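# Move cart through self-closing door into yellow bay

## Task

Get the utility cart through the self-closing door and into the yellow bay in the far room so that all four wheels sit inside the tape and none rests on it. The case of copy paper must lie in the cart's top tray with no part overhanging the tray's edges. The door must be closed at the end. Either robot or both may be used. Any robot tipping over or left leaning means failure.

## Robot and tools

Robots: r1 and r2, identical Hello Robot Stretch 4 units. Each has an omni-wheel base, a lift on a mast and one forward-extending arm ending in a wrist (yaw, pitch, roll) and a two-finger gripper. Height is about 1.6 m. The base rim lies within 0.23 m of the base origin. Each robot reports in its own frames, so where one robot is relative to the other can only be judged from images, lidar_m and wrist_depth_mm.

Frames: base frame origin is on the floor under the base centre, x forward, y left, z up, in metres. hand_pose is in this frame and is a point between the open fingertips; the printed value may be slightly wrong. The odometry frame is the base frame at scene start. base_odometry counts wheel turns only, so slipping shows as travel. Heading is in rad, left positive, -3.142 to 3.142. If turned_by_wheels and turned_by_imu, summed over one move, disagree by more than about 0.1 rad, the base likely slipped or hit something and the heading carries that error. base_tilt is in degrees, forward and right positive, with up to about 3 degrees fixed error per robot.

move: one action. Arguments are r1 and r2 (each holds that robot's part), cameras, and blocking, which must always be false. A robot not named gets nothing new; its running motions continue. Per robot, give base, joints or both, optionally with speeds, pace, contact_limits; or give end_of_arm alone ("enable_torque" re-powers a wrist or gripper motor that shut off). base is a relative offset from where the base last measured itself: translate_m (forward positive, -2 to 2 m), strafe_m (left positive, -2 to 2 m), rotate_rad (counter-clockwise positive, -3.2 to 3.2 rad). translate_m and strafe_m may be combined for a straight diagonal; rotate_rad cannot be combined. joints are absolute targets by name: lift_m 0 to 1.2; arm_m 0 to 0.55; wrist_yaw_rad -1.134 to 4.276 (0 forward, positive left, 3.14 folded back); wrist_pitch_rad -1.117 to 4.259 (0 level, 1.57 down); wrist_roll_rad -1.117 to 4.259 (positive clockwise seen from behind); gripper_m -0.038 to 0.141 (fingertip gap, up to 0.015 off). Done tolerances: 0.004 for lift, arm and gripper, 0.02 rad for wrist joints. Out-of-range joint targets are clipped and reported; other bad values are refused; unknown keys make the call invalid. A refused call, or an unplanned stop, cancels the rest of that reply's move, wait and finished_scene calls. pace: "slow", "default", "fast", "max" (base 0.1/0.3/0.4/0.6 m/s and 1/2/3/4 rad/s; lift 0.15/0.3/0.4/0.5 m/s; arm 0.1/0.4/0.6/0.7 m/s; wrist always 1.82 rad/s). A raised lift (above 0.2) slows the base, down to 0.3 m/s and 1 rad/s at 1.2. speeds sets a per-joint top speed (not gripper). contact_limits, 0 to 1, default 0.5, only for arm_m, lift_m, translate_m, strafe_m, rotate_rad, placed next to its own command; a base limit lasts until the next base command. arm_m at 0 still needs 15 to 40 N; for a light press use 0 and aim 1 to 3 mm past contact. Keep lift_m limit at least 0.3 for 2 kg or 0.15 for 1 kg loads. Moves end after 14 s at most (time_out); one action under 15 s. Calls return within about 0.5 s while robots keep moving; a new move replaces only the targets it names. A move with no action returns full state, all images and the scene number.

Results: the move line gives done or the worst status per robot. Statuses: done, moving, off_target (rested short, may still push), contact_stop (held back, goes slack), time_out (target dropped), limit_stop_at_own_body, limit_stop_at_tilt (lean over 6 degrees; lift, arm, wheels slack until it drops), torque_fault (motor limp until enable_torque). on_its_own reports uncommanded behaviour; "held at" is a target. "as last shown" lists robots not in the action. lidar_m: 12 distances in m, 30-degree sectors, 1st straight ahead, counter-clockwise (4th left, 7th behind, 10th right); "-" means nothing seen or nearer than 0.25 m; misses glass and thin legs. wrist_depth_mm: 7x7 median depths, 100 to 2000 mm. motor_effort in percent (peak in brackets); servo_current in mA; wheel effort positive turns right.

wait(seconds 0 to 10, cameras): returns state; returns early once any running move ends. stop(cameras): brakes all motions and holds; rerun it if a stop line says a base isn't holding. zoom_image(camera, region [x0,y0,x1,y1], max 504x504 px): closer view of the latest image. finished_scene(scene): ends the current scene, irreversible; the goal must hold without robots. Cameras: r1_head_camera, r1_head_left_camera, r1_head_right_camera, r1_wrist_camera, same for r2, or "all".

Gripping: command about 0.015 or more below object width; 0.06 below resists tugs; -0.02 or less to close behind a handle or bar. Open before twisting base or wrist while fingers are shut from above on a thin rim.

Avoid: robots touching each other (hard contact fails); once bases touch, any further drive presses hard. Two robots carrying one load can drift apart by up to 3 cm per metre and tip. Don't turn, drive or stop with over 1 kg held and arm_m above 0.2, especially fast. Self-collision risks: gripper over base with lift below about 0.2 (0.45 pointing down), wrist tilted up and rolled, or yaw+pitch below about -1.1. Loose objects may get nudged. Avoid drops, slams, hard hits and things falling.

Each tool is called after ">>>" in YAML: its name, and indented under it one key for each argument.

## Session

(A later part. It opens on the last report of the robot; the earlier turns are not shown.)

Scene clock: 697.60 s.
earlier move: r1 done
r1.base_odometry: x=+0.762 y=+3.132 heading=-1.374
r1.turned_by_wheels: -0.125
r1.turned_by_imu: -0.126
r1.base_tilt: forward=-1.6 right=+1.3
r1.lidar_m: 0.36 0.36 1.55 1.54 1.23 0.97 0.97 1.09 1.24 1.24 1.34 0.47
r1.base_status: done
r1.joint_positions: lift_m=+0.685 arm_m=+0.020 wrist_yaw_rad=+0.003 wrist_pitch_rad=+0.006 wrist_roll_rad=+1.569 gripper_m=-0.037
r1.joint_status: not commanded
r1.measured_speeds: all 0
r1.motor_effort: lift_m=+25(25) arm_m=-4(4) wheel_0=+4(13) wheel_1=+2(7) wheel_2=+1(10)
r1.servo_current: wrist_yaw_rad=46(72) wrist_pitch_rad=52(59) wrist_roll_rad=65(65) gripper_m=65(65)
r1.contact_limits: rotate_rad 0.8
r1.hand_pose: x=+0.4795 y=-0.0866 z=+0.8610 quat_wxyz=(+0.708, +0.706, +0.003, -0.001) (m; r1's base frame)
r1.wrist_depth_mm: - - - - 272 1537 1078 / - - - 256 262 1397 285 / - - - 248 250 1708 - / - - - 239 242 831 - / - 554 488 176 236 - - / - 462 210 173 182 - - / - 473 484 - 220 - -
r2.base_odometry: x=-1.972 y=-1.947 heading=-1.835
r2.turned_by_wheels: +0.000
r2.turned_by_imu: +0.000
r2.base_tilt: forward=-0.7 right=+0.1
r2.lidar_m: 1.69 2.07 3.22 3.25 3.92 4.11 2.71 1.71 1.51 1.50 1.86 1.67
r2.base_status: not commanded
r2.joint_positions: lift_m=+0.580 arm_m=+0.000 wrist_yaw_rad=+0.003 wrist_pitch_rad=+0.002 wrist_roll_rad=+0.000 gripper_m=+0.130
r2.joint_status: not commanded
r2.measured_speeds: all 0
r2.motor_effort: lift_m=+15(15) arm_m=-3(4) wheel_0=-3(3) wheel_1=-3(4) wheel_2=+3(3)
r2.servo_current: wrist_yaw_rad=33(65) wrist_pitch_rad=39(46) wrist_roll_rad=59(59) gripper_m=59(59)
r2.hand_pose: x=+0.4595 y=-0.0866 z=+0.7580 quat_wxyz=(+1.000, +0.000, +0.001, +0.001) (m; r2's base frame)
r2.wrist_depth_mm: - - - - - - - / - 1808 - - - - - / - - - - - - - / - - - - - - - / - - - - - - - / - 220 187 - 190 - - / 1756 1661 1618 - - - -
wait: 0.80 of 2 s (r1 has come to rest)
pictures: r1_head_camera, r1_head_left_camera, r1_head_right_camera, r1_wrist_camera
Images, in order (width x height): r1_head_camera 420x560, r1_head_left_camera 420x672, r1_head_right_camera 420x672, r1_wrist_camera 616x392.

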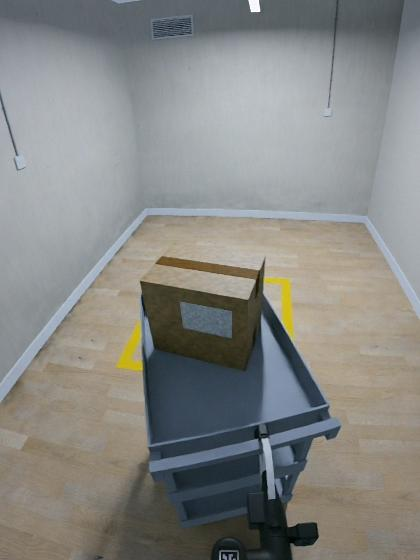

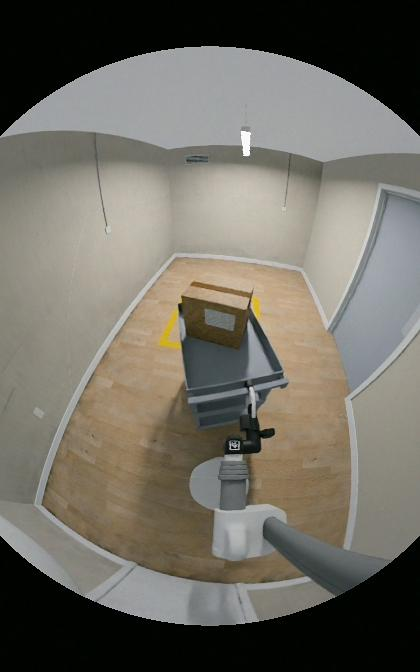

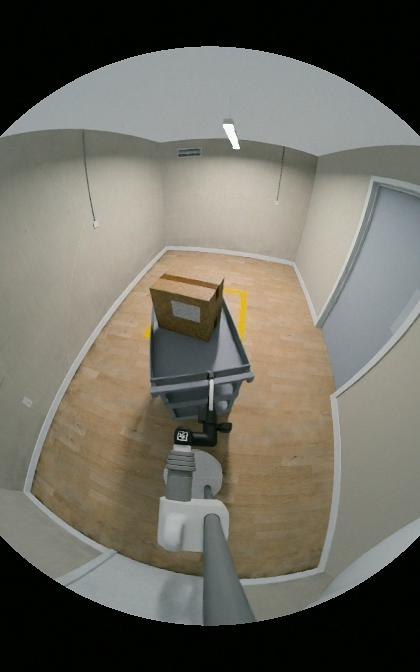

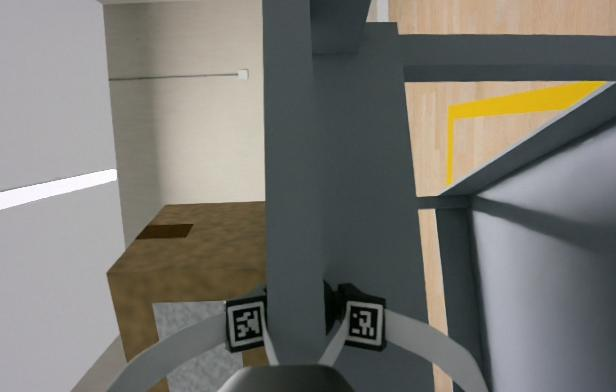

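>>> move:
  blocking: false
  r1: {"base":{"strafe_m":0.24,"translate_m":0.1},"pace":"slow","contact_limits":{"strafe_m":0.6}}

>>> wait:
  seconds: 3.6

>>> move:
  blocking: false
  r1: {"base":{"rotate_rad":-0.12},"pace":"slow","contact_limits":{"rotate_rad":0.8}}

>>> wait:
  seconds: 1.5

>>> move:
  blocking: false
  r1: {"base":{"translate_m":0.4},"pace":"slow","contact_limits":{"translate_m":0.6}}

>>> wait:
  seconds: 5
  cameras: ["r1_head_camera","r1_head_left_camera","r1_head_right_camera","r1_wrist_camera"]

Scene clock: 724.20 s.
move: r1 moving
r1.base_odometry: x=+0.774 y=+3.130 heading=-1.374
r1.turned_by_wheels: +0.000
r1.turned_by_imu: +0.000
r1.base_tilt: forward=-1.6 right=+1.3
r1.lidar_m: 0.37 0.38 1.52 1.51 1.22 0.98 0.96 1.06 1.26 1.25 1.37 0.44
r1.base_status: translate_m moving; strafe_m moving
r1.joint_positions: lift_m=+0.685 arm_m=+0.020 wrist_yaw_rad=+0.003 wrist_pitch_rad=+0.006 wrist_roll_rad=+1.569 gripper_m=-0.037
r1.joint_status: not commanded
r1.measured_speeds: translate_m=+0.020 strafe_m=+0.046 rotate_rad=+0.000 lift_m=+0.000 arm_m=+0.000 wrist_yaw_rad=+0.000 wrist_pitch_rad=+0.000 wrist_roll_rad=+0.000
r1.motor_effort: lift_m=+25(25) arm_m=-3(4) wheel_0=-5(7) wheel_1=+7(8) wheel_2=-4(5)
r1.servo_current: wrist_yaw_rad=52(65) wrist_pitch_rad=39(52) wrist_roll_rad=39(65) gripper_m=65(65)
r1.contact_limits: strafe_m 0.6
r1.hand_pose: x=+0.4795 y=-0.0866 z=+0.8610 quat_wxyz=(+0.708, +0.706, +0.003, -0.001) (m; r1's base frame)
r1.wrist_depth_mm: - - - - 278 1576 1098 / - - - 259 270 296 297 / - - - 252 253 1708 - / - - - 242 244 866 - / - - 508 177 236 - - / - 452 209 173 181 - - / - 466 473 - 218 - -
r2: as last shown
r2.base_tilt: forward=-0.7 right=+0.2
r2.lidar_m: 1.71 2.09 3.22 3.25 3.96 4.12 2.73 1.70 1.52 1.53 1.86 1.70
r2.motor_effort: lift_m=+15(15) arm_m=-3(4) wheel_0=-3(3) wheel_1=-4(4) wheel_2=+3(3)
r2.servo_current: wrist_yaw_rad=46(52) wrist_pitch_rad=52(52) wrist_roll_rad=59(59) gripper_m=52(52)
r2.wrist_depth_mm: - - - - - - - / - 1863 - - - - - / - - - - - - - / - - - - - - - / - - - - - - - / - 219 187 - 189 - - / 1661 1661 1618 - - - -
pictures: none

Scene clock: 727.57 s.
earlier move: r1 done
r1.base_odometry: x=+1.016 y=+3.081 heading=-1.374
r1.turned_by_wheels: +0.000
r1.turned_by_imu: +0.001
r1.base_tilt: forward=-1.6 right=+1.3
r1.lidar_m: 0.41 0.46 1.30 1.26 1.34 1.04 0.99 1.12 1.51 1.50 1.63 0.41
r1.base_status: done
r1.joint_positions: lift_m=+0.685 arm_m=+0.020 wrist_yaw_rad=-0.005 wrist_pitch_rad=+0.006 wrist_roll_rad=+1.569 gripper_m=-0.037
r1.joint_status: not commanded
r1.measured_speeds: all 0
r1.motor_effort: lift_m=+25(25) arm_m=+4(4) wheel_0=-3(11) wheel_1=+4(8) wheel_2=-4(10)
r1.servo_current: wrist_yaw_rad=65(85) wrist_pitch_rad=46(59) wrist_roll_rad=39(65) gripper_m=59(65)
r1.contact_limits: strafe_m 0.6
r1.hand_pose: x=+0.4789 y=-0.0887 z=+0.8610 quat_wxyz=(+0.708, +0.706, +0.001, -0.004) (m; r1's base frame)
r1.wrist_depth_mm: - - - 210 212 245 244 / - - - 213 215 - - / - - 539 159 219 - - / - 462 455 161 221 - - / - 496 492 164 226 - - / - - 207 171 181 - - / - - 182 - 234 139 -
r2.base_odometry: x=-1.972 y=-1.947 heading=-1.835
r2.turned_by_wheels: +0.000
r2.turned_by_imu: +0.000
r2.base_tilt: forward=-0.7 right=+0.1
r2.lidar_m: 1.68 2.08 3.24 3.25 3.95 4.10 2.74 1.68 1.51 1.52 1.85 1.67
r2.base_status: not commanded
r2.joint_positions: lift_m=+0.580 arm_m=+0.000 wrist_yaw_rad=+0.003 wrist_pitch_rad=+0.002 wrist_roll_rad=+0.000 gripper_m=+0.130
r2.joint_status: not commanded
r2.measured_speeds: all 0
r2.motor_effort: lift_m=+15(15) arm_m=-3(4) wheel_0=-3(4) wheel_1=-3(4) wheel_2=+3(3)
r2.servo_current: wrist_yaw_rad=46(59) wrist_pitch_rad=46(52) wrist_roll_rad=59(59) gripper_m=52(59)
r2.hand_pose: x=+0.4595 y=-0.0866 z=+0.7580 quat_wxyz=(+1.000, +0.000, +0.001, +0.001) (m; r2's base frame)
r2.wrist_depth_mm: - - - - - - - / - 1808 - - - - - / - - - - - - - / - - - - - - - / - - - - - - - / - 219 187 - 189 - - / 1708 1576 1618 - - - -
wait: 3.37 of 3.6 s (r1 has come to rest)
pictures: none

Scene clock: 728.07 s.
move: r1 moving
r1.base_odometry: x=+1.017 y=+3.081 heading=-1.475
r1.turned_by_wheels: -0.101
r1.turned_by_imu: -0.101
r1.base_tilt: forward=-1.6 right=+1.3
r1.lidar_m: 0.41 0.43 1.32 1.27 1.36 1.04 0.99 1.10 1.56 1.49 1.59 0.45
r1.base_status: rotate_rad moving
r1.joint_positions: lift_m=+0.685 arm_m=+0.020 wrist_yaw_rad=+0.004 wrist_pitch_rad=+0.006 wrist_roll_rad=+1.569 gripper_m=-0.037
r1.joint_status: not commanded
r1.measured_speeds: translate_m=-0.001 strafe_m=+0.000 rotate_rad=-0.220 lift_m=+0.000 arm_m=+0.000 wrist_yaw_rad=+0.000 wrist_pitch_rad=+0.000 wrist_roll_rad=+0.000
r1.motor_effort: lift_m=+25(25) arm_m=+4(4) wheel_0=+9(10) wheel_1=+3(7) wheel_2=+5(8)
r1.servo_current: wrist_yaw_rad=46(65) wrist_pitch_rad=46(52) wrist_roll_rad=39(59) gripper_m=65(65)
r1.contact_limits: rotate_rad 0.8
r1.hand_pose: x=+0.4797 y=-0.0861 z=+0.8610 quat_wxyz=(+0.708, +0.706, +0.004, -0.001) (m; r1's base frame)
r1.wrist_depth_mm: - - - 223 223 235 235 / - - - 222 224 1708 - / - - 615 224 225 - - / - 512 480 166 227 - - / - 466 469 166 228 - - / - - 496 173 184 - - / - - 179 - 231 - -
r2: as last shown
r2.lidar_m: 1.70 2.08 3.24 3.23 3.94 4.12 2.73 1.70 1.51 1.52 1.86 1.70
r2.motor_effort: lift_m=+15(15) arm_m=-4(4) wheel_0=-3(3) wheel_1=-4(4) wheel_2=+3(3)
r2.servo_current: wrist_yaw_rad=52(59) wrist_pitch_rad=39(46) wrist_roll_rad=52(59) gripper_m=52(52)
r2.wrist_depth_mm: - - - - - - - / - 1808 - - - - - / - - - - - - - / - - - - - - - / - - - - - - - / - 219 187 - 190 - - / 1708 1618 1576 - - - -
pictures: none

Scene clock: 728.63 s.
earlier move: r1 done
r1.base_odometry: x=+1.016 y=+3.081 heading=-1.494
r1.turned_by_wheels: -0.019
r1.turned_by_imu: -0.019
r1.base_tilt: forward=-1.6 right=+1.3
r1.lidar_m: 0.39 0.39 1.33 1.28 1.32 1.08 0.96 1.08 1.55 1.46 1.56 0.45
r1.base_status: done
r1.joint_positions: lift_m=+0.685 arm_m=+0.020 wrist_yaw_rad=+0.000 wrist_pitch_rad=+0.006 wrist_roll_rad=+1.569 gripper_m=-0.037
r1.joint_status: not commanded
r1.measured_speeds: all 0
r1.motor_effort: lift_m=+25(25) arm_m=+4(4) wheel_0=+3(10) wheel_1=+3(7) wheel_2=-1(8)
r1.servo_current: wrist_yaw_rad=59(72) wrist_pitch_rad=52(65) wrist_roll_rad=46(65) gripper_m=59(72)
r1.contact_limits: rotate_rad 0.8
r1.hand_pose: x=+0.4793 y=-0.0874 z=+0.8610 quat_wxyz=(+0.708, +0.706, +0.002, -0.002) (m; r1's base frame)
r1.wrist_depth_mm: - - - 177 240 248 251 / - - - 236 236 1661 484 / - - - 233 236 831 - / - - 544 231 232 - - / - 462 459 171 231 - - / - 500 208 172 181 - - / - 554 530 - 226 - -
r2.base_odometry: x=-1.972 y=-1.947 heading=-1.835
r2.turned_by_wheels: +0.000
r2.turned_by_imu: +0.000
r2.base_tilt: forward=-0.7 right=+0.1
r2.lidar_m: 1.70 2.07 3.23 3.28 3.92 4.13 2.72 1.68 1.50 1.54 1.88 1.68
r2.base_status: not commanded
r2.joint_positions: lift_m=+0.580 arm_m=+0.000 wrist_yaw_rad=+0.003 wrist_pitch_rad=+0.002 wrist_roll_rad=+0.000 gripper_m=+0.130
r2.joint_status: not commanded
r2.measured_speeds: all 0
r2.motor_effort: lift_m=+15(15) arm_m=-3(4) wheel_0=-3(3) wheel_1=-4(4) wheel_2=+3(3)
r2.servo_current: wrist_yaw_rad=46(59) wrist_pitch_rad=39(46) wrist_roll_rad=52(59) gripper_m=46(59)
r2.hand_pose: x=+0.4595 y=-0.0866 z=+0.7580 quat_wxyz=(+1.000, +0.000, +0.001, +0.001) (m; r2's base frame)
r2.wrist_depth_mm: - - - - - - - / - 1808 - - - - - / - - - - - - - / - - - - - - - / - - - - - - - / - 218 187 - 190 - - / 1708 1576 1618 - - - -
wait: 0.57 of 1.5 s (r1 has come to rest)
pictures: none

Scene clock: 729.13 s.
move: r1 moving
r1.base_odometry: x=+1.017 y=+3.069 heading=-1.493
r1.turned_by_wheels: +0.000
r1.turned_by_imu: +0.000
r1.base_tilt: forward=-1.6 right=+1.3
r1.lidar_m: 0.40 0.40 1.34 1.26 1.35 1.08 1.00 1.10 1.54 1.48 1.56 0.47
r1.base_status: translate_m moving
r1.joint_positions: lift_m=+0.685 arm_m=+0.020 wrist_yaw_rad=+0.000 wrist_pitch_rad=+0.006 wrist_roll_rad=+1.569 gripper_m=-0.037
r1.joint_status: not commanded
r1.measured_speeds: translate_m=+0.048 strafe_m=+0.001 rotate_rad=+0.000 lift_m=+0.000 arm_m=+0.000 wrist_yaw_rad=+0.000 wrist_pitch_rad=+0.000 wrist_roll_rad=+0.000
r1.motor_effort: lift_m=+25(25) arm_m=+4(4) wheel_0=+7(7) wheel_1=+6(7) wheel_2=-8(8)
r1.servo_current: wrist_yaw_rad=46(59) wrist_pitch_rad=46(52) wrist_roll_rad=46(59) gripper_m=59(65)
r1.contact_limits: translate_m 0.6
r1.hand_pose: x=+0.4793 y=-0.0874 z=+0.8610 quat_wxyz=(+0.708, +0.706, +0.002, -0.002) (m; r1's base frame)
r1.wrist_depth_mm: - - - - 241 248 250 / - - - 236 237 1576 484 / - - - 235 236 820 - / - - 554 232 233 - - / - 462 459 170 231 - - / - 500 212 171 182 - - / - 559 182 - 226 - -
r2: as last shown
r2.lidar_m: 1.71 2.06 3.24 3.25 3.97 4.12 2.76 1.69 1.52 1.55 1.86 1.68
r2.motor_effort: lift_m=+15(15) arm_m=-4(4) wheel_0=-3(4) wheel_1=-4(4) wheel_2=+3(3)
r2.servo_current: wrist_yaw_rad=46(52) wrist_pitch_rad=46(46) wrist_roll_rad=46(59) gripper_m=52(59)
r2.wrist_depth_mm: - - - - - - - / - 1808 - - - - - / - - - - - - - / - - - - - - - / - - - - - - - / - 219 187 - 190 - - / 1708 1576 1661 - - - -
pictures: none

Scene clock: 733.90 s.
earlier move: r1 done
r1.base_odometry: x=+1.047 y=+2.683 heading=-1.493
r1.turned_by_wheels: +0.000
r1.turned_by_imu: +0.000
r1.base_tilt: forward=-1.6 right=+1.2
r1.lidar_m: 0.38 0.39 1.31 1.26 1.35 1.49 1.41 1.51 1.57 1.49 1.65 0.46
r1.base_status: done
r1.joint_positions: lift_m=+0.685 arm_m=+0.020 wrist_yaw_rad=+0.000 wrist_pitch_rad=+0.006 wrist_roll_rad=+1.569 gripper_m=-0.037
r1.joint_status: not commanded
r1.measured_speeds: all 0
r1.motor_effort: lift_m=+25(25) arm_m=+4(4) wheel_0=+4(10) wheel_1=+4(8) wheel_2=-1(10)
r1.servo_current: wrist_yaw_rad=65(65) wrist_pitch_rad=52(59) wrist_roll_rad=59(72) gripper_m=59(65)
r1.contact_limits: translate_m 0.6
r1.hand_pose: x=+0.4793 y=-0.0874 z=+0.8610 quat_wxyz=(+0.708, +0.706, +0.002, -0.002) (m; r1's base frame)
r1.wrist_depth_mm: - - - - 262 1366 1078 / - - - 249 252 1430 1098 / - - - 242 245 1863 - / - - 640 237 239 - - / - 500 469 174 234 - - / - 466 210 173 182 - - / - 480 492 - 223 - -
r2.base_odometry: x=-1.972 y=-1.947 heading=-1.835
r2.turned_by_wheels: +0.000
r2.turned_by_imu: +0.001
r2.base_tilt: forward=-0.7 right=+0.1
r2.lidar_m: 1.71 2.09 3.23 3.27 3.94 4.11 2.70 1.70 1.50 1.51 1.86 1.68
r2.base_status: not commanded
r2.joint_positions: lift_m=+0.580 arm_m=+0.000 wrist_yaw_rad=+0.003 wrist_pitch_rad=+0.002 wrist_roll_rad=+0.000 gripper_m=+0.130
r2.joint_status: not commanded
r2.measured_speeds: all 0
r2.motor_effort: lift_m=+15(15) arm_m=-3(4) wheel_0=-3(4) wheel_1=-4(4) wheel_2=+3(3)
r2.servo_current: wrist_yaw_rad=52(65) wrist_pitch_rad=46(52) wrist_roll_rad=52(59) gripper_m=52(59)
r2.hand_pose: x=+0.4595 y=-0.0866 z=+0.7580 quat_wxyz=(+1.000, +0.000, +0.001, +0.001) (m; r2's base frame)
r2.wrist_depth_mm: - - - - - - - / - 1808 - - - - - / - - - - - - - / - - - - - - - / - - - - - - - / - 218 187 - 190 - - / 1708 1618 1661 - - - -
wait: 4.77 of 5 s (r1 has come to rest)
pictures: r1_head_camera, r1_head_left_camera, r1_head_right_camera, r1_wrist_camera
Images, in order (width x height): r1_head_camera 420x560, r1_head_left_camera 420x672, r1_head_right_camera 420x672, r1_wrist_camera 616x392.

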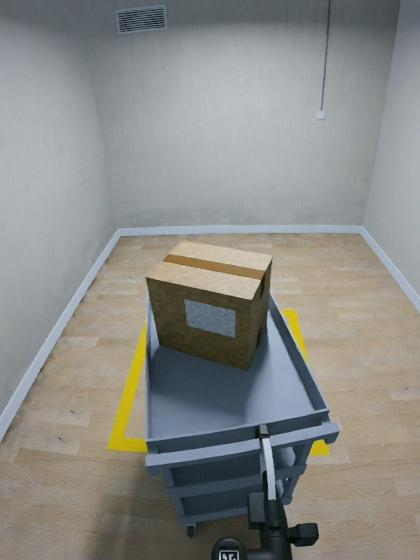

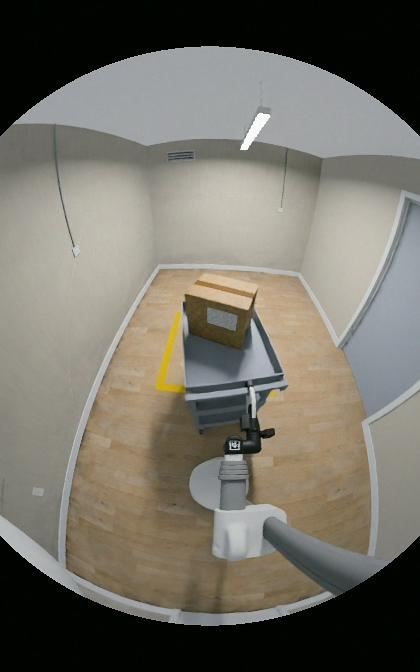

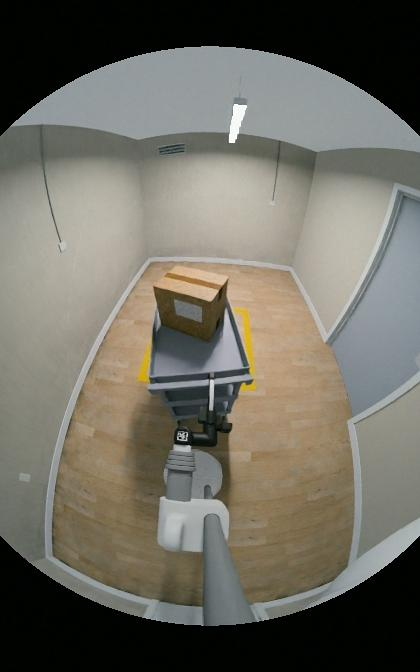

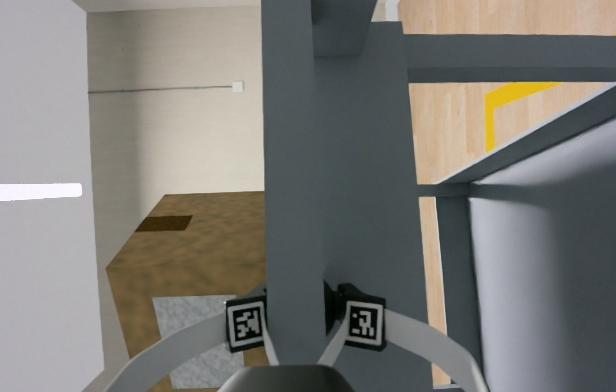

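>>> move:
  blocking: false
  r1: {"base":{"translate_m":0.54,"strafe_m":0.0},"pace":"slow","contact_limits":{"translate_m":0.6}}

>>> wait:
  seconds: 6.5
  cameras: ["r1_head_camera","r1_head_left_camera","r1_head_right_camera","r1_wrist_camera"]

>>> zoom_image:
  camera: "r1_head_camera"
  region: [70, 230, 380, 560]

>>> zoom_image:
  camera: "r1_head_right_camera"
  region: [100, 260, 300, 480]

Scene clock: 747.20 s.
move: r1 moving
r1.base_odometry: x=+1.048 y=+2.670 heading=-1.493
r1.turned_by_wheels: +0.000
r1.turned_by_imu: +0.000
r1.base_tilt: forward=-1.6 right=+1.3
r1.lidar_m: 0.38 0.40 1.32 1.27 1.35 1.52 1.42 1.50 1.56 1.49 1.66 0.46
r1.base_status: translate_m moving; strafe_m moving
r1.joint_positions: lift_m=+0.685 arm_m=+0.020 wrist_yaw_rad=+0.000 wrist_pitch_rad=+0.006 wrist_roll_rad=+1.569 gripper_m=-0.037
r1.joint_status: not commanded
r1.measured_speeds: translate_m=+0.049 strafe_m=+0.000 rotate_rad=+0.001 lift_m=+0.000 arm_m=+0.000 wrist_yaw_rad=+0.000 wrist_pitch_rad=+0.000 wrist_roll_rad=+0.000
r1.motor_effort: lift_m=+25(25) arm_m=+4(4) wheel_0=+7(8) wheel_1=+5(7) wheel_2=-7(8)
r1.servo_current: wrist_yaw_rad=39(65) wrist_pitch_rad=39(52) wrist_roll_rad=59(59) gripper_m=52(65)
r1.contact_limits: translate_m 0.6
r1.hand_pose: x=+0.4793 y=-0.0874 z=+0.8610 quat_wxyz=(+0.708, +0.706, +0.002, -0.002) (m; r1's base frame)
r1.wrist_depth_mm: - - - - 263 1397 1078 / - - - 251 254 287 418 / - - - 244 246 1808 - / - - 654 237 240 - - / - 504 477 174 234 - - / - 469 210 173 181 - - / - 480 492 126 222 - -
r2: as last shown
r2.turned_by_imu: +0.000
r2.base_tilt: forward=-0.7 right=+0.0
r2.lidar_m: 1.71 2.05 3.23 3.25 3.93 4.10 2.70 1.71 1.52 1.52 1.85 1.70
r2.servo_current: wrist_yaw_rad=46(59) wrist_pitch_rad=46(46) wrist_roll_rad=52(59) gripper_m=52(52)
r2.wrist_depth_mm: - - - - - - - / - 1808 - - - - - / - - - - - - - / - - - - - - - / - - - - - - - / - 219 187 - 190 - - / 1708 1661 1618 - - - -
pictures: none

Scene clock: 753.37 s.
earlier move: r1 done
r1.base_odometry: x=+1.089 y=+2.144 heading=-1.493
r1.turned_by_wheels: +0.000
r1.turned_by_imu: +0.000
r1.base_tilt: forward=-1.5 right=+1.2
r1.lidar_m: 0.34 0.31 1.30 1.25 1.32 1.88 1.94 2.06 1.57 1.51 1.67 0.48
r1.base_status: done
r1.joint_positions: lift_m=+0.685 arm_m=+0.020 wrist_yaw_rad=+0.000 wrist_pitch_rad=+0.006 wrist_roll_rad=+1.569 gripper_m=-0.037
r1.joint_status: not commanded
r1.measured_speeds: all 0
r1.motor_effort: lift_m=+25(25) arm_m=+4(4) wheel_0=+4(9) wheel_1=+2(8) wheel_2=-2(8)
r1.servo_current: wrist_yaw_rad=52(72) wrist_pitch_rad=46(59) wrist_roll_rad=59(72) gripper_m=59(72)
r1.contact_limits: translate_m 0.6
r1.hand_pose: x=+0.4793 y=-0.0874 z=+0.8610 quat_wxyz=(+0.708, +0.706, +0.002, -0.002) (m; r1's base frame)
r1.wrist_depth_mm: - - - 242 - 1661 1205 / - - - 219 298 304 307 / - - - 204 283 1618 1229 / - - - 250 257 1756 - / - - - 183 239 842 - / - 521 209 174 182 - - / - 427 436 - 212 - -
r2.base_odometry: x=-1.972 y=-1.947 heading=-1.835
r2.turned_by_wheels: +0.000
r2.turned_by_imu: +0.001
r2.base_tilt: forward=-0.7 right=+0.1
r2.lidar_m: 1.72 2.07 3.22 3.26 3.92 4.11 2.71 1.71 1.49 1.52 1.86 1.69
r2.base_status: not commanded
r2.joint_positions: lift_m=+0.580 arm_m=+0.000 wrist_yaw_rad=+0.003 wrist_pitch_rad=+0.002 wrist_roll_rad=+0.000 gripper_m=+0.130
r2.joint_status: not commanded
r2.measured_speeds: all 0
r2.motor_effort: lift_m=+15(15) arm_m=-3(4) wheel_0=-3(4) wheel_1=-4(4) wheel_2=+3(3)
r2.servo_current: wrist_yaw_rad=52(65) wrist_pitch_rad=46(52) wrist_roll_rad=46(59) gripper_m=46(59)
r2.hand_pose: x=+0.4595 y=-0.0866 z=+0.7580 quat_wxyz=(+1.000, +0.000, +0.001, +0.001) (m; r2's base frame)
r2.wrist_depth_mm: - - - - - - - / - 1863 - - - - - / - - - - - - - / - - - - - - - / - - - - - - - / - 219 187 - 190 - - / 1708 1618 1618 - - - -
wait: 6.17 of 6.5 s (r1 has come to rest)
pictures: r1_head_camera, r1_head_left_camera, r1_head_right_camera, r1_wrist_camera
Images, in order (width x height): r1_head_camera 420x560, r1_head_left_camera 420x672, r1_head_right_camera 420x672, r1_wrist_camera 616x392.

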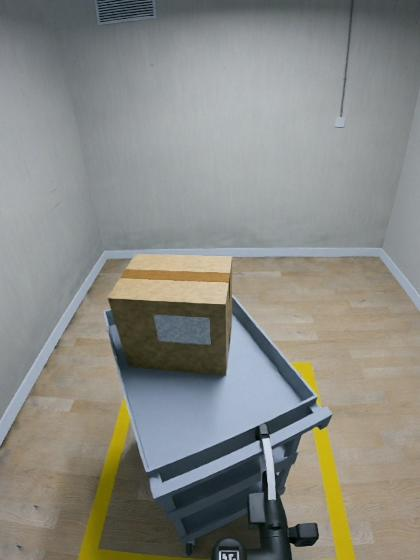

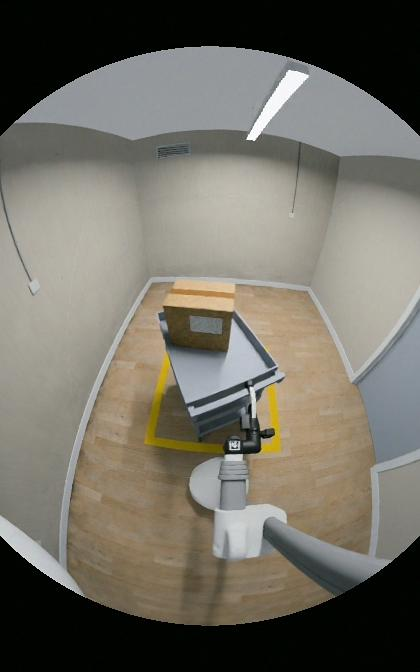

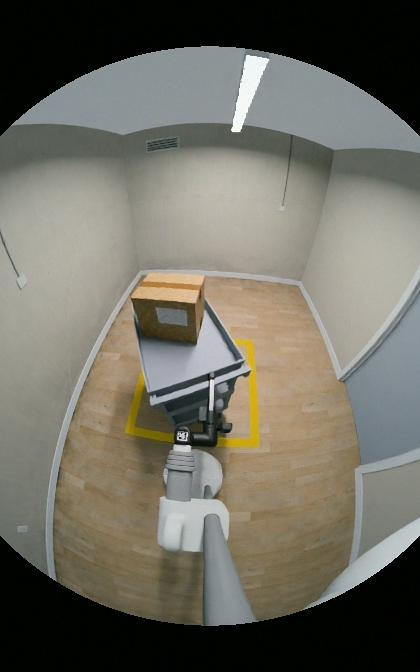

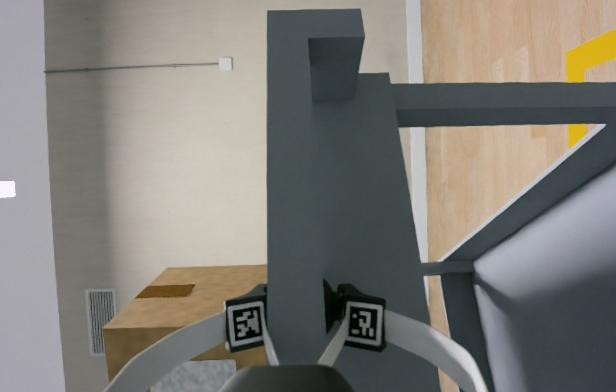

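Scaled by 1.527 from the camera's 420x560 image, which has a finer 600x800 frame.

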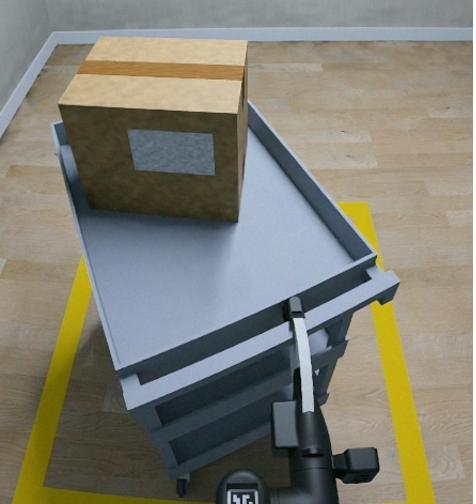

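Scaled by 2.291 from the camera's 420x672 image, which has a finer 600x960 frame.

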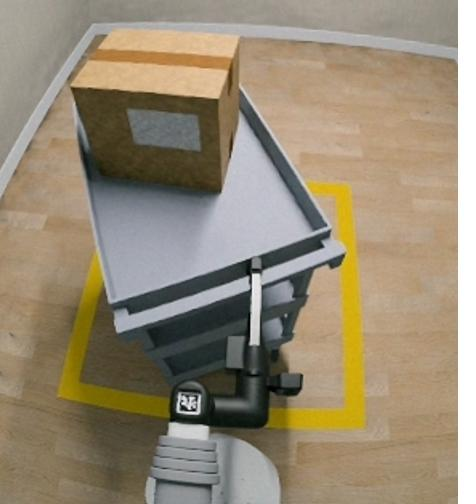

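>>> move:
  blocking: false
  r1: {"joints":{"gripper_m":0.1}}

>>> wait:
  seconds: 1.5

>>> move:
  blocking: false
  r1: {"base":{"translate_m":-0.45},"pace":"slow"}

>>> wait:
  seconds: 5.5
  cameras: ["r1_head_camera","r1_head_left_camera","r1_head_right_camera","r1_wrist_camera","r2_head_left_camera"]

>>> zoom_image:
  camera: "r1_head_camera"
  region: [70, 200, 370, 500]

Scene clock: 766.40 s.
move: r1 moving
r1.base_odometry: x=+1.089 y=+2.144 heading=-1.493
r1.turned_by_wheels: +0.000
r1.turned_by_imu: +0.000
r1.base_tilt: forward=-1.6 right=+1.3
r1.lidar_m: 0.34 0.32 1.31 1.25 1.33 1.89 1.95 2.08 1.56 1.53 1.66 0.50
r1.base_status: not commanded
r1.joint_positions: lift_m=+0.685 arm_m=+0.020 wrist_yaw_rad=+0.000 wrist_pitch_rad=+0.006 wrist_roll_rad=+1.569 gripper_m=-0.012
r1.joint_status: gripper_m moving
r1.measured_speeds: all 0
r1.motor_effort: lift_m=+25(25) arm_m=+4(4) wheel_0=+4(5) wheel_1=+2(2) wheel_2=-2(2)
r1.servo_current: wrist_yaw_rad=20(52) wrist_pitch_rad=46(52) wrist_roll_rad=52(72) gripper_m=65(65)
r1.contact_limits: translate_m 0.6
r1.hand_pose: x=+0.4793 y=-0.0874 z=+0.8610 quat_wxyz=(+0.708, +0.706, +0.002, -0.002) (m; r1's base frame)
r1.wrist_depth_mm: - - - 247 - 1708 1160 / - - - 224 306 1430 1060 / - - - 208 287 1537 1229 / - - - 200 259 1708 - / - - - 238 244 1863 - / - 530 208 187 183 - - / - 433 185 137 214 - -
r2: as last shown
r2.turned_by_imu: +0.000
r2.lidar_m: 1.70 2.07 3.23 3.26 3.91 4.12 2.73 1.68 1.51 1.54 1.87 1.70
r2.motor_effort: lift_m=+15(15) arm_m=-3(4) wheel_0=-3(4) wheel_1=-3(4) wheel_2=+3(3)
r2.servo_current: wrist_yaw_rad=65(65) wrist_pitch_rad=39(46) wrist_roll_rad=33(52) gripper_m=52(52)
r2.wrist_depth_mm: - - - - - - - / - 1808 - - - - - / - - - - - - - / - - - - - - - / - - - - - - - / - 218 187 - 190 - - / 1661 1618 1618 - - - -
pictures: none

Scene clock: 767.90 s.
earlier move: r1 moving
r1.base_odometry: x=+1.089 y=+2.144 heading=-1.493
r1.turned_by_wheels: +0.000
r1.turned_by_imu: +0.000
r1.base_tilt: forward=-1.6 right=+1.3
r1.lidar_m: 0.35 0.33 1.32 1.26 1.32 1.84 1.94 2.07 1.56 1.51 1.68 0.51
r1.base_status: not commanded
r1.joint_positions: lift_m=+0.685 arm_m=+0.020 wrist_yaw_rad=+0.000 wrist_pitch_rad=+0.005 wrist_roll_rad=+1.569 gripper_m=+0.100
r1.joint_status: gripper_m moving
r1.measured_speeds: all 0
r1.motor_effort: lift_m=+23(25) arm_m=+4(4) wheel_0=+3(5) wheel_1=+1(2) wheel_2=-2(2)
r1.servo_current: wrist_yaw_rad=52(65) wrist_pitch_rad=46(52) wrist_roll_rad=46(72) gripper_m=46(98)
r1.contact_limits: translate_m 0.6
r1.hand_pose: x=+0.4793 y=-0.0874 z=+0.8615 quat_wxyz=(+0.708, +0.706, +0.002, -0.002) (m; r1's base frame)
r1.wrist_depth_mm: - - - - - 1708 1205 / - - - 250 - 1618 1255 / - - - 226 306 1537 1160 / - - - 211 274 1708 - / - - - 249 256 1921 - / - - 216 187 198 - - / - 442 442 144 226 - -
r2.base_odometry: x=-1.972 y=-1.947 heading=-1.835
r2.turned_by_wheels: +0.000
r2.turned_by_imu: +0.000
r2.base_tilt: forward=-0.7 right=+0.1
r2.lidar_m: 1.71 2.04 3.24 3.27 3.94 4.09 2.74 1.71 1.52 1.54 1.87 1.66
r2.base_status: not commanded
r2.joint_positions: lift_m=+0.580 arm_m=+0.000 wrist_yaw_rad=+0.003 wrist_pitch_rad=+0.002 wrist_roll_rad=+0.000 gripper_m=+0.130
r2.joint_status: not commanded
r2.measured_speeds: all 0
r2.motor_effort: lift_m=+15(15) arm_m=-4(4) wheel_0=-3(4) wheel_1=-4(4) wheel_2=+3(3)
r2.servo_current: wrist_yaw_rad=39(65) wrist_pitch_rad=39(46) wrist_roll_rad=59(59) gripper_m=59(59)
r2.hand_pose: x=+0.4595 y=-0.0866 z=+0.7580 quat_wxyz=(+1.000, +0.000, +0.001, +0.001) (m; r2's base frame)
r2.wrist_depth_mm: - - - - - - - / - 1863 - - - - - / - - - - - - - / - - - - - - - / - - - - - - - / - 218 187 - 190 - - / 1708 1618 1618 - - - -
wait: 1.50 s; no rest
pictures: none

Scene clock: 768.40 s.
earlier move: r1 done
move: r1 moving
r1.base_odometry: x=+1.088 y=+2.157 heading=-1.493
r1.turned_by_wheels: +0.000
r1.turned_by_imu: +0.000
r1.base_tilt: forward=-1.6 right=+1.3
r1.lidar_m: 0.36 0.34 1.31 1.25 1.35 1.85 1.93 2.04 1.59 1.51 1.65 0.50
r1.base_status: translate_m moving
r1.joint_positions: lift_m=+0.685 arm_m=+0.020 wrist_yaw_rad=+0.000 wrist_pitch_rad=+0.005 wrist_roll_rad=+1.569 gripper_m=+0.100
r1.joint_status: all done
r1.measured_speeds: translate_m=-0.049 strafe_m=-0.001 rotate_rad=+0.001 lift_m=+0.000 arm_m=+0.000 wrist_yaw_rad=+0.000 wrist_pitch_rad=+0.000 wrist_roll_rad=+0.000
r1.motor_effort: lift_m=+23(23) arm_m=+4(4) wheel_0=-5(6) wheel_1=-6(7) wheel_2=+4(6)
r1.servo_current: wrist_yaw_rad=33(65) wrist_pitch_rad=46(52) wrist_roll_rad=59(65) gripper_m=46(52)
r1.hand_pose: x=+0.4793 y=-0.0874 z=+0.8615 quat_wxyz=(+0.708, +0.706, +0.002, -0.002) (m; r1's base frame)
r1.wrist_depth_mm: - - - - - 1756 1182 / - - - 260 - 1576 1281 / - - - 238 320 343 436 / - - - 225 287 1756 - / - - - 208 263 1863 - / - - 477 196 193 - - / - 452 455 144 235 - -
r2: as last shown
r2.base_tilt: forward=-0.6 right=+0.1
r2.lidar_m: 1.71 2.07 3.22 3.26 3.92 4.12 2.72 1.70 1.51 1.54 1.85 1.69
r2.motor_effort: lift_m=+15(15) arm_m=-3(4) wheel_0=-3(4) wheel_1=-4(4) wheel_2=+3(3)
r2.servo_current: wrist_yaw_rad=39(59) wrist_pitch_rad=39(46) wrist_roll_rad=59(59) gripper_m=52(59)
r2.wrist_depth_mm: - - - - - - - / - 1863 - - - - - / - - - - - - - / - - - - - - - / - - - - - - - / - 219 187 - 190 - - / 1708 1661 1618 - - - -
pictures: none

Scene clock: 773.70 s.
earlier move: r1 done
r1.base_odometry: x=+1.054 y=+2.593 heading=-1.493
r1.turned_by_wheels: +0.000
r1.turned_by_imu: +0.000
r1.base_tilt: forward=-1.6 right=+1.3
r1.lidar_m: 0.76 1.04 1.31 1.27 1.35 1.59 1.51 1.58 1.55 1.49 1.66 0.98
r1.base_status: done
r1.joint_positions: lift_m=+0.685 arm_m=+0.020 wrist_yaw_rad=+0.000 wrist_pitch_rad=+0.005 wrist_roll_rad=+1.569 gripper_m=+0.100
r1.joint_status: all done
r1.measured_speeds: all 0
r1.motor_effort: lift_m=+23(23) arm_m=+4(4) wheel_0=-3(7) wheel_1=-4(7) wheel_2=+3(8)
r1.servo_current: wrist_yaw_rad=46(72) wrist_pitch_rad=39(59) wrist_roll_rad=33(65) gripper_m=46(52)
r1.hand_pose: x=+0.4793 y=-0.0874 z=+0.8615 quat_wxyz=(+0.708, +0.706, +0.002, -0.002) (m; r1's base frame)
r1.wrist_depth_mm: - - - - - 1661 1229 / - - - - - 1756 1205 / - - - - - 1618 1229 / - - - - - 723 - / - - - 676 - 668 - / - - 215 647 192 634 - / - - 904 144 - - -
r2.base_odometry: x=-1.972 y=-1.947 heading=-1.835
r2.turned_by_wheels: +0.000
r2.turned_by_imu: +0.001
r2.base_tilt: forward=-0.7 right=+0.1
r2.lidar_m: 1.71 2.07 3.22 3.26 3.96 4.10 2.73 1.68 1.52 1.53 1.83 1.69
r2.base_status: not commanded
r2.joint_positions: lift_m=+0.580 arm_m=+0.000 wrist_yaw_rad=+0.003 wrist_pitch_rad=+0.002 wrist_roll_rad=+0.000 gripper_m=+0.130
r2.joint_status: not commanded
r2.measured_speeds: all 0
r2.motor_effort: lift_m=+15(15) arm_m=-3(4) wheel_0=-3(4) wheel_1=-3(4) wheel_2=+3(3)
r2.servo_current: wrist_yaw_rad=39(65) wrist_pitch_rad=39(52) wrist_roll_rad=46(65) gripper_m=46(59)
r2.hand_pose: x=+0.4595 y=-0.0866 z=+0.7580 quat_wxyz=(+1.000, +0.000, +0.001, +0.001) (m; r2's base frame)
r2.wrist_depth_mm: - - - - - - - / - 1808 - - - - - / - - - - - - - / - - - - - - - / - - - - - - - / - 220 187 - 189 - - / 1661 1618 1661 - - - -
wait: 5.30 of 5.5 s (r1 has come to rest)
pictures: r1_head_camera, r1_head_left_camera, r1_head_right_camera, r1_wrist_camera, r2_head_left_camera
Images, in order (width x height): r1_head_camera 420x560, r1_head_left_camera 420x672, r1_head_right_camera 420x672, r1_wrist_camera 616x392, r2_head_left_camera 420x672.

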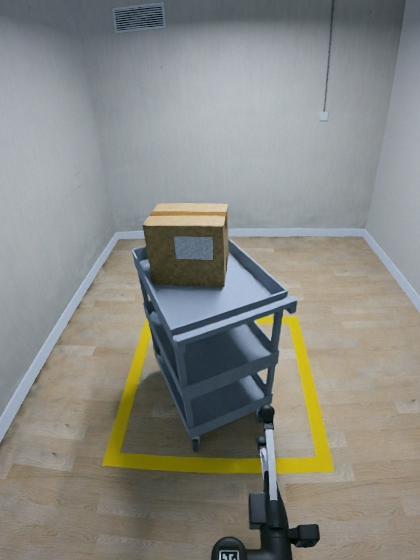

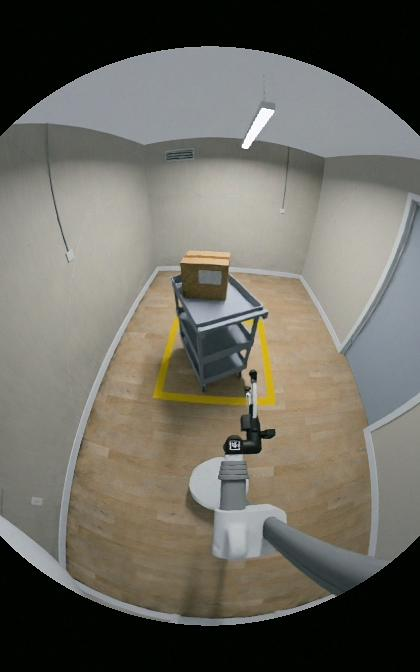

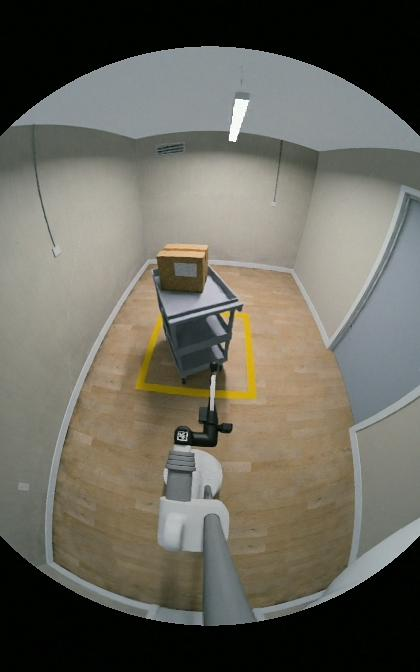

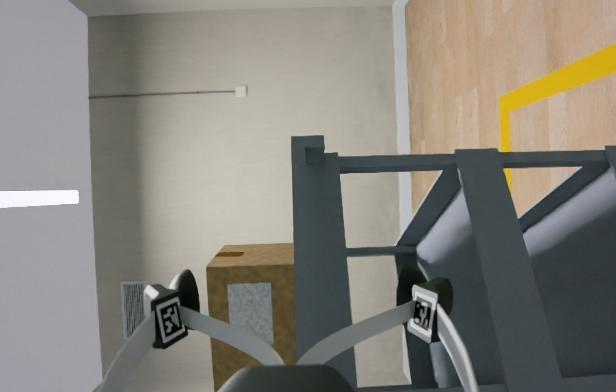

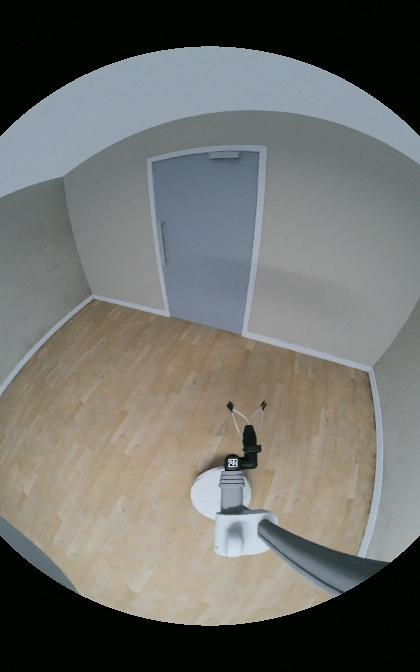

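Scaled by 1.680 from the camera's 420x560 image, which has a finer 600x800 frame.

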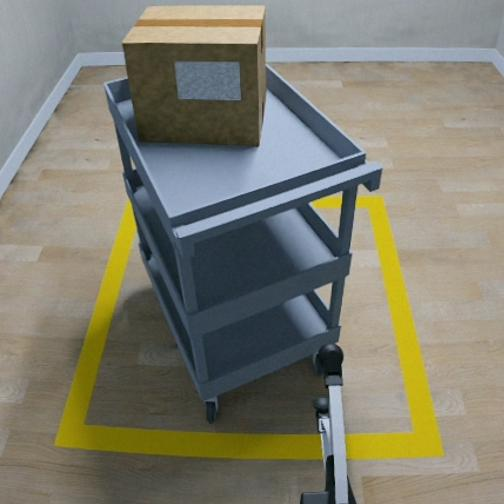

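>>> move:
  blocking: false
  r1: {"base":{"strafe_m":0.75},"pace":"fast"}

>>> wait:
  seconds: 3.5

>>> move:
  blocking: false
  r1: {"base":{"rotate_rad":-0.45}}

>>> wait:
  seconds: 2
  cameras: ["r1_head_camera","r1_wrist_camera"]

>>> zoom_image:
  camera: "r1_head_camera"
  region: [80, 200, 380, 500]

Scene clock: 785.00 s.
move: r1 moving
r1.base_odometry: x=+1.109 y=+2.597 heading=-1.494
r1.turned_by_wheels: +0.000
r1.turned_by_imu: +0.000
r1.base_tilt: forward=-1.6 right=+1.3
r1.lidar_m: 0.76 1.32 1.27 1.22 1.25 1.59 1.50 1.59 1.62 1.55 1.69 0.97
r1.base_status: strafe_m moving
r1.joint_positions: lift_m=+0.685 arm_m=+0.020 wrist_yaw_rad=+0.000 wrist_pitch_rad=+0.005 wrist_roll_rad=+1.569 gripper_m=+0.100
r1.joint_status: not commanded
r1.measured_speeds: translate_m=+0.000 strafe_m=+0.213 rotate_rad=+0.002 lift_m=+0.000 arm_m=+0.000 wrist_yaw_rad=+0.000 wrist_pitch_rad=+0.000 wrist_roll_rad=+0.000
r1.motor_effort: lift_m=+23(23) arm_m=+4(4) wheel_0=-11(15) wheel_1=+11(12) wheel_2=-1(2)
r1.servo_current: wrist_yaw_rad=46(72) wrist_pitch_rad=46(52) wrist_roll_rad=46(52) gripper_m=39(46)
r1.hand_pose: x=+0.4793 y=-0.0874 z=+0.8615 quat_wxyz=(+0.708, +0.706, +0.002, -0.002) (m; r1's base frame)
r1.wrist_depth_mm: - - - - - 1708 1205 / - - - - - 1708 1205 / - - - - - 1397 1205 / - - - - - 715 - / - - - 661 - 654 - / - - 215 621 193 615 - / - - 917 144 - - -
r2: as last shown
r2.turned_by_imu: +0.000
r2.base_tilt: forward=-0.7 right=+0.0
r2.lidar_m: 1.69 2.08 3.23 3.26 3.93 4.12 2.72 1.68 1.51 1.53 1.85 1.69
r2.motor_effort: lift_m=+15(15) arm_m=-3(4) wheel_0=-3(3) wheel_1=-4(4) wheel_2=+3(3)
r2.servo_current: wrist_yaw_rad=46(59) wrist_pitch_rad=33(52) wrist_roll_rad=46(52) gripper_m=46(59)
r2.wrist_depth_mm: - - - - - - - / - 1808 - - - - - / - - - - - - - / - - - - - - - / - - - - - - - / - 218 186 - 190 - - / 1708 1661 1618 - - - -
pictures: none

Scene clock: 787.60 s.
earlier move: r1 done
r1.base_odometry: x=+1.802 y=+2.651 heading=-1.494
r1.turned_by_wheels: +0.000
r1.turned_by_imu: +0.004
r1.base_tilt: forward=-1.6 right=+1.3
r1.lidar_m: 1.33 0.75 0.54 0.52 0.55 0.79 1.51 1.57 2.24 2.26 1.34 0.95
r1.base_status: done
r1.joint_positions: lift_m=+0.685 arm_m=+0.020 wrist_yaw_rad=+0.000 wrist_pitch_rad=+0.005 wrist_roll_rad=+1.569 gripper_m=+0.100
r1.joint_status: not commanded
r1.measured_speeds: all 0
r1.motor_effort: lift_m=+23(23) arm_m=+4(4) wheel_0=-2(15) wheel_1=+0(13) wheel_2=+0(2)
r1.servo_current: wrist_yaw_rad=65(72) wrist_pitch_rad=46(52) wrist_roll_rad=59(65) gripper_m=46(52)
r1.hand_pose: x=+0.4793 y=-0.0874 z=+0.8615 quat_wxyz=(+0.708, +0.706, +0.002, -0.002) (m; r1's base frame)
r1.wrist_depth_mm: - - 891 891 - 1229 - / - - - 1098 - 1708 - / - - - - - 1756 1205 / - - - - - 1756 1255 / - - - - - 1756 1281 / - - 214 - 198 1576 1255 / - 144 - 141 - - 1229
r2.base_odometry: x=-1.972 y=-1.947 heading=-1.835
r2.turned_by_wheels: +0.000
r2.turned_by_imu: +0.000
r2.base_tilt: forward=-0.7 right=+0.1
r2.lidar_m: 1.71 2.09 3.24 3.24 3.94 4.13 2.73 1.70 1.50 1.51 1.86 1.68
r2.base_status: not commanded
r2.joint_positions: lift_m=+0.580 arm_m=+0.000 wrist_yaw_rad=+0.003 wrist_pitch_rad=+0.002 wrist_roll_rad=+0.000 gripper_m=+0.130
r2.joint_status: not commanded
r2.measured_speeds: all 0
r2.motor_effort: lift_m=+15(15) arm_m=-3(4) wheel_0=-3(4) wheel_1=-3(4) wheel_2=+3(3)
r2.servo_current: wrist_yaw_rad=52(59) wrist_pitch_rad=39(52) wrist_roll_rad=46(52) gripper_m=52(59)
r2.hand_pose: x=+0.4595 y=-0.0866 z=+0.7580 quat_wxyz=(+1.000, +0.000, +0.001, +0.001) (m; r2's base frame)
r2.wrist_depth_mm: - - - - - - - / - 1863 - - - - - / - - - - - - - / - - - - - - - / - - - - - - - / - 219 187 - 190 - - / 1708 1618 1708 - - - -
wait: 2.60 of 3.5 s (r1 has come to rest)
pictures: none

Scene clock: 788.10 s.
move: r1 moving
r1.base_odometry: x=+1.802 y=+2.651 heading=-1.744
r1.turned_by_wheels: -0.251
r1.turned_by_imu: -0.252
r1.base_tilt: forward=-1.6 right=+1.3
r1.lidar_m: 1.04 1.01 0.61 0.53 0.50 0.64 1.15 1.52 1.79 2.25 2.25 0.97
r1.base_status: rotate_rad moving
r1.joint_positions: lift_m=+0.685 arm_m=+0.020 wrist_yaw_rad=+0.000 wrist_pitch_rad=+0.005 wrist_roll_rad=+1.569 gripper_m=+0.100
r1.joint_status: not commanded
r1.measured_speeds: translate_m=+0.001 strafe_m=-0.001 rotate_rad=-0.937 lift_m=+0.000 arm_m=+0.000 wrist_yaw_rad=+0.000 wrist_pitch_rad=+0.000 wrist_roll_rad=+0.000
r1.motor_effort: lift_m=+23(23) arm_m=+4(4) wheel_0=+5(8) wheel_1=+6(8) wheel_2=+5(7)
r1.servo_current: wrist_yaw_rad=46(65) wrist_pitch_rad=46(52) wrist_roll_rad=39(59) gripper_m=46(46)
r1.hand_pose: x=+0.4793 y=-0.0874 z=+0.8615 quat_wxyz=(+0.708, +0.706, +0.002, -0.002) (m; r1's base frame)
r1.wrist_depth_mm: - - - - - 732 - / - - - 991 - - - / - - 976 991 - 1255 - / - - - 1078 - 1756 1118 / - - - - - 1808 1281 / - - 215 - 198 1618 1255 / - - - 144 - 1756 1255
r2: as last shown
r2.lidar_m: 1.70 2.08 3.22 3.28 3.96 4.10 2.72 1.70 1.51 1.52 1.87 1.67
r2.servo_current: wrist_yaw_rad=59(59) wrist_pitch_rad=46(46) wrist_roll_rad=52(59) gripper_m=52(52)
r2.wrist_depth_mm: - - - - - - - / - 1756 - - - - - / - - - - - - - / - - - - - - - / - - - - - - - / - 217 187 - 189 - - / 1708 1618 1618 - - - -
pictures: none

Scene clock: 788.83 s.
earlier move: r1 done
r1.base_odometry: x=+1.802 y=+2.651 heading=-1.943
r1.turned_by_wheels: -0.199
r1.turned_by_imu: -0.200
r1.base_tilt: forward=-1.6 right=+1.3
r1.lidar_m: 0.93 1.56 0.70 0.53 0.51 0.56 0.88 1.48 1.60 2.28 2.24 1.06
r1.base_status: done
r1.joint_positions: lift_m=+0.685 arm_m=+0.020 wrist_yaw_rad=+0.000 wrist_pitch_rad=+0.005 wrist_roll_rad=+1.569 gripper_m=+0.100
r1.joint_status: not commanded
r1.measured_speeds: all 0
r1.motor_effort: lift_m=+23(23) arm_m=+4(4) wheel_0=+2(8) wheel_1=+3(8) wheel_2=+2(7)
r1.servo_current: wrist_yaw_rad=46(72) wrist_pitch_rad=39(52) wrist_roll_rad=52(65) gripper_m=33(46)
r1.hand_pose: x=+0.4793 y=-0.0874 z=+0.8615 quat_wxyz=(+0.708, +0.706, +0.002, -0.002) (m; r1's base frame)
r1.wrist_depth_mm: - - - - - 1708 1229 / - - - - - 1708 1182 / - - - - - 1138 - / - - - 1078 - - - / - - 1060 1025 - - - / - - 215 991 198 1255 - / - - - 144 - 1661 1182
r2.base_odometry: x=-1.972 y=-1.947 heading=-1.835
r2.turned_by_wheels: +0.000
r2.turned_by_imu: +0.000
r2.base_tilt: forward=-0.7 right=+0.1
r2.lidar_m: 1.71 2.05 3.22 3.24 3.96 4.13 2.75 1.71 1.51 1.50 1.85 1.69
r2.base_status: not commanded
r2.joint_positions: lift_m=+0.580 arm_m=+0.000 wrist_yaw_rad=+0.003 wrist_pitch_rad=+0.002 wrist_roll_rad=+0.000 gripper_m=+0.130
r2.joint_status: not commanded
r2.measured_speeds: all 0
r2.motor_effort: lift_m=+15(15) arm_m=-3(4) wheel_0=-4(4) wheel_1=-4(4) wheel_2=+3(3)
r2.servo_current: wrist_yaw_rad=39(59) wrist_pitch_rad=39(46) wrist_roll_rad=46(59) gripper_m=52(59)
r2.hand_pose: x=+0.4595 y=-0.0866 z=+0.7580 quat_wxyz=(+1.000, +0.000, +0.001, +0.001) (m; r2's base frame)
r2.wrist_depth_mm: - - - - - - - / - 1808 - - - - - / - - - - - - - / - - - - - - - / - - - - - - - / - 219 187 - 190 - - / 1756 1661 1576 - - - -
wait: 0.73 of 2 s (r1 has come to rest)
pictures: r1_head_camera, r1_wrist_camera
Images, in order (width x height): r1_head_camera 420x560, r1_wrist_camera 616x392.

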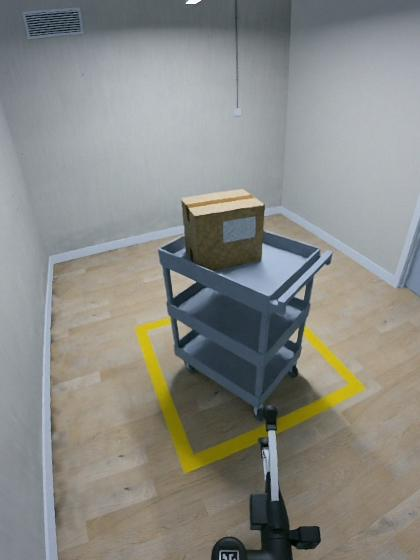

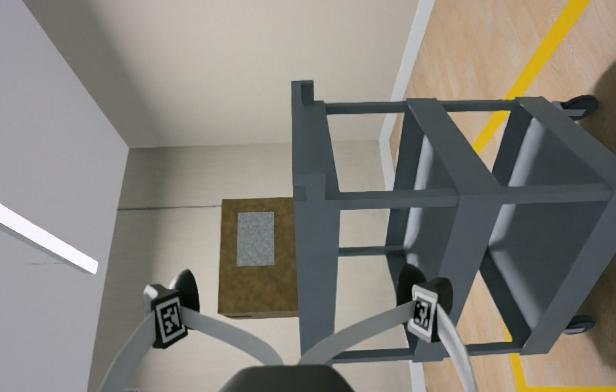

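Scaled by 1.680 from the camera's 420x560 image, which has a finer 600x800 frame.

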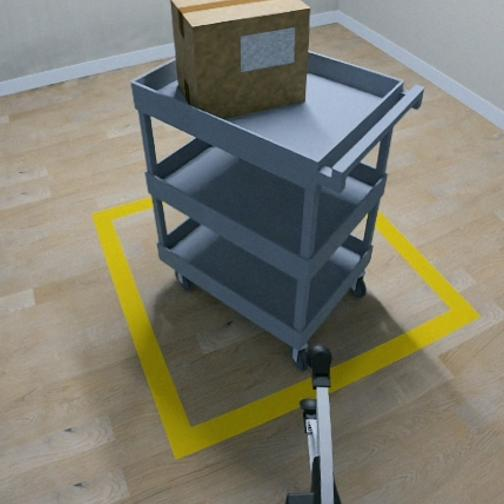

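>>> finished_scene:
  scene: 1

The scene is finished: the task was done.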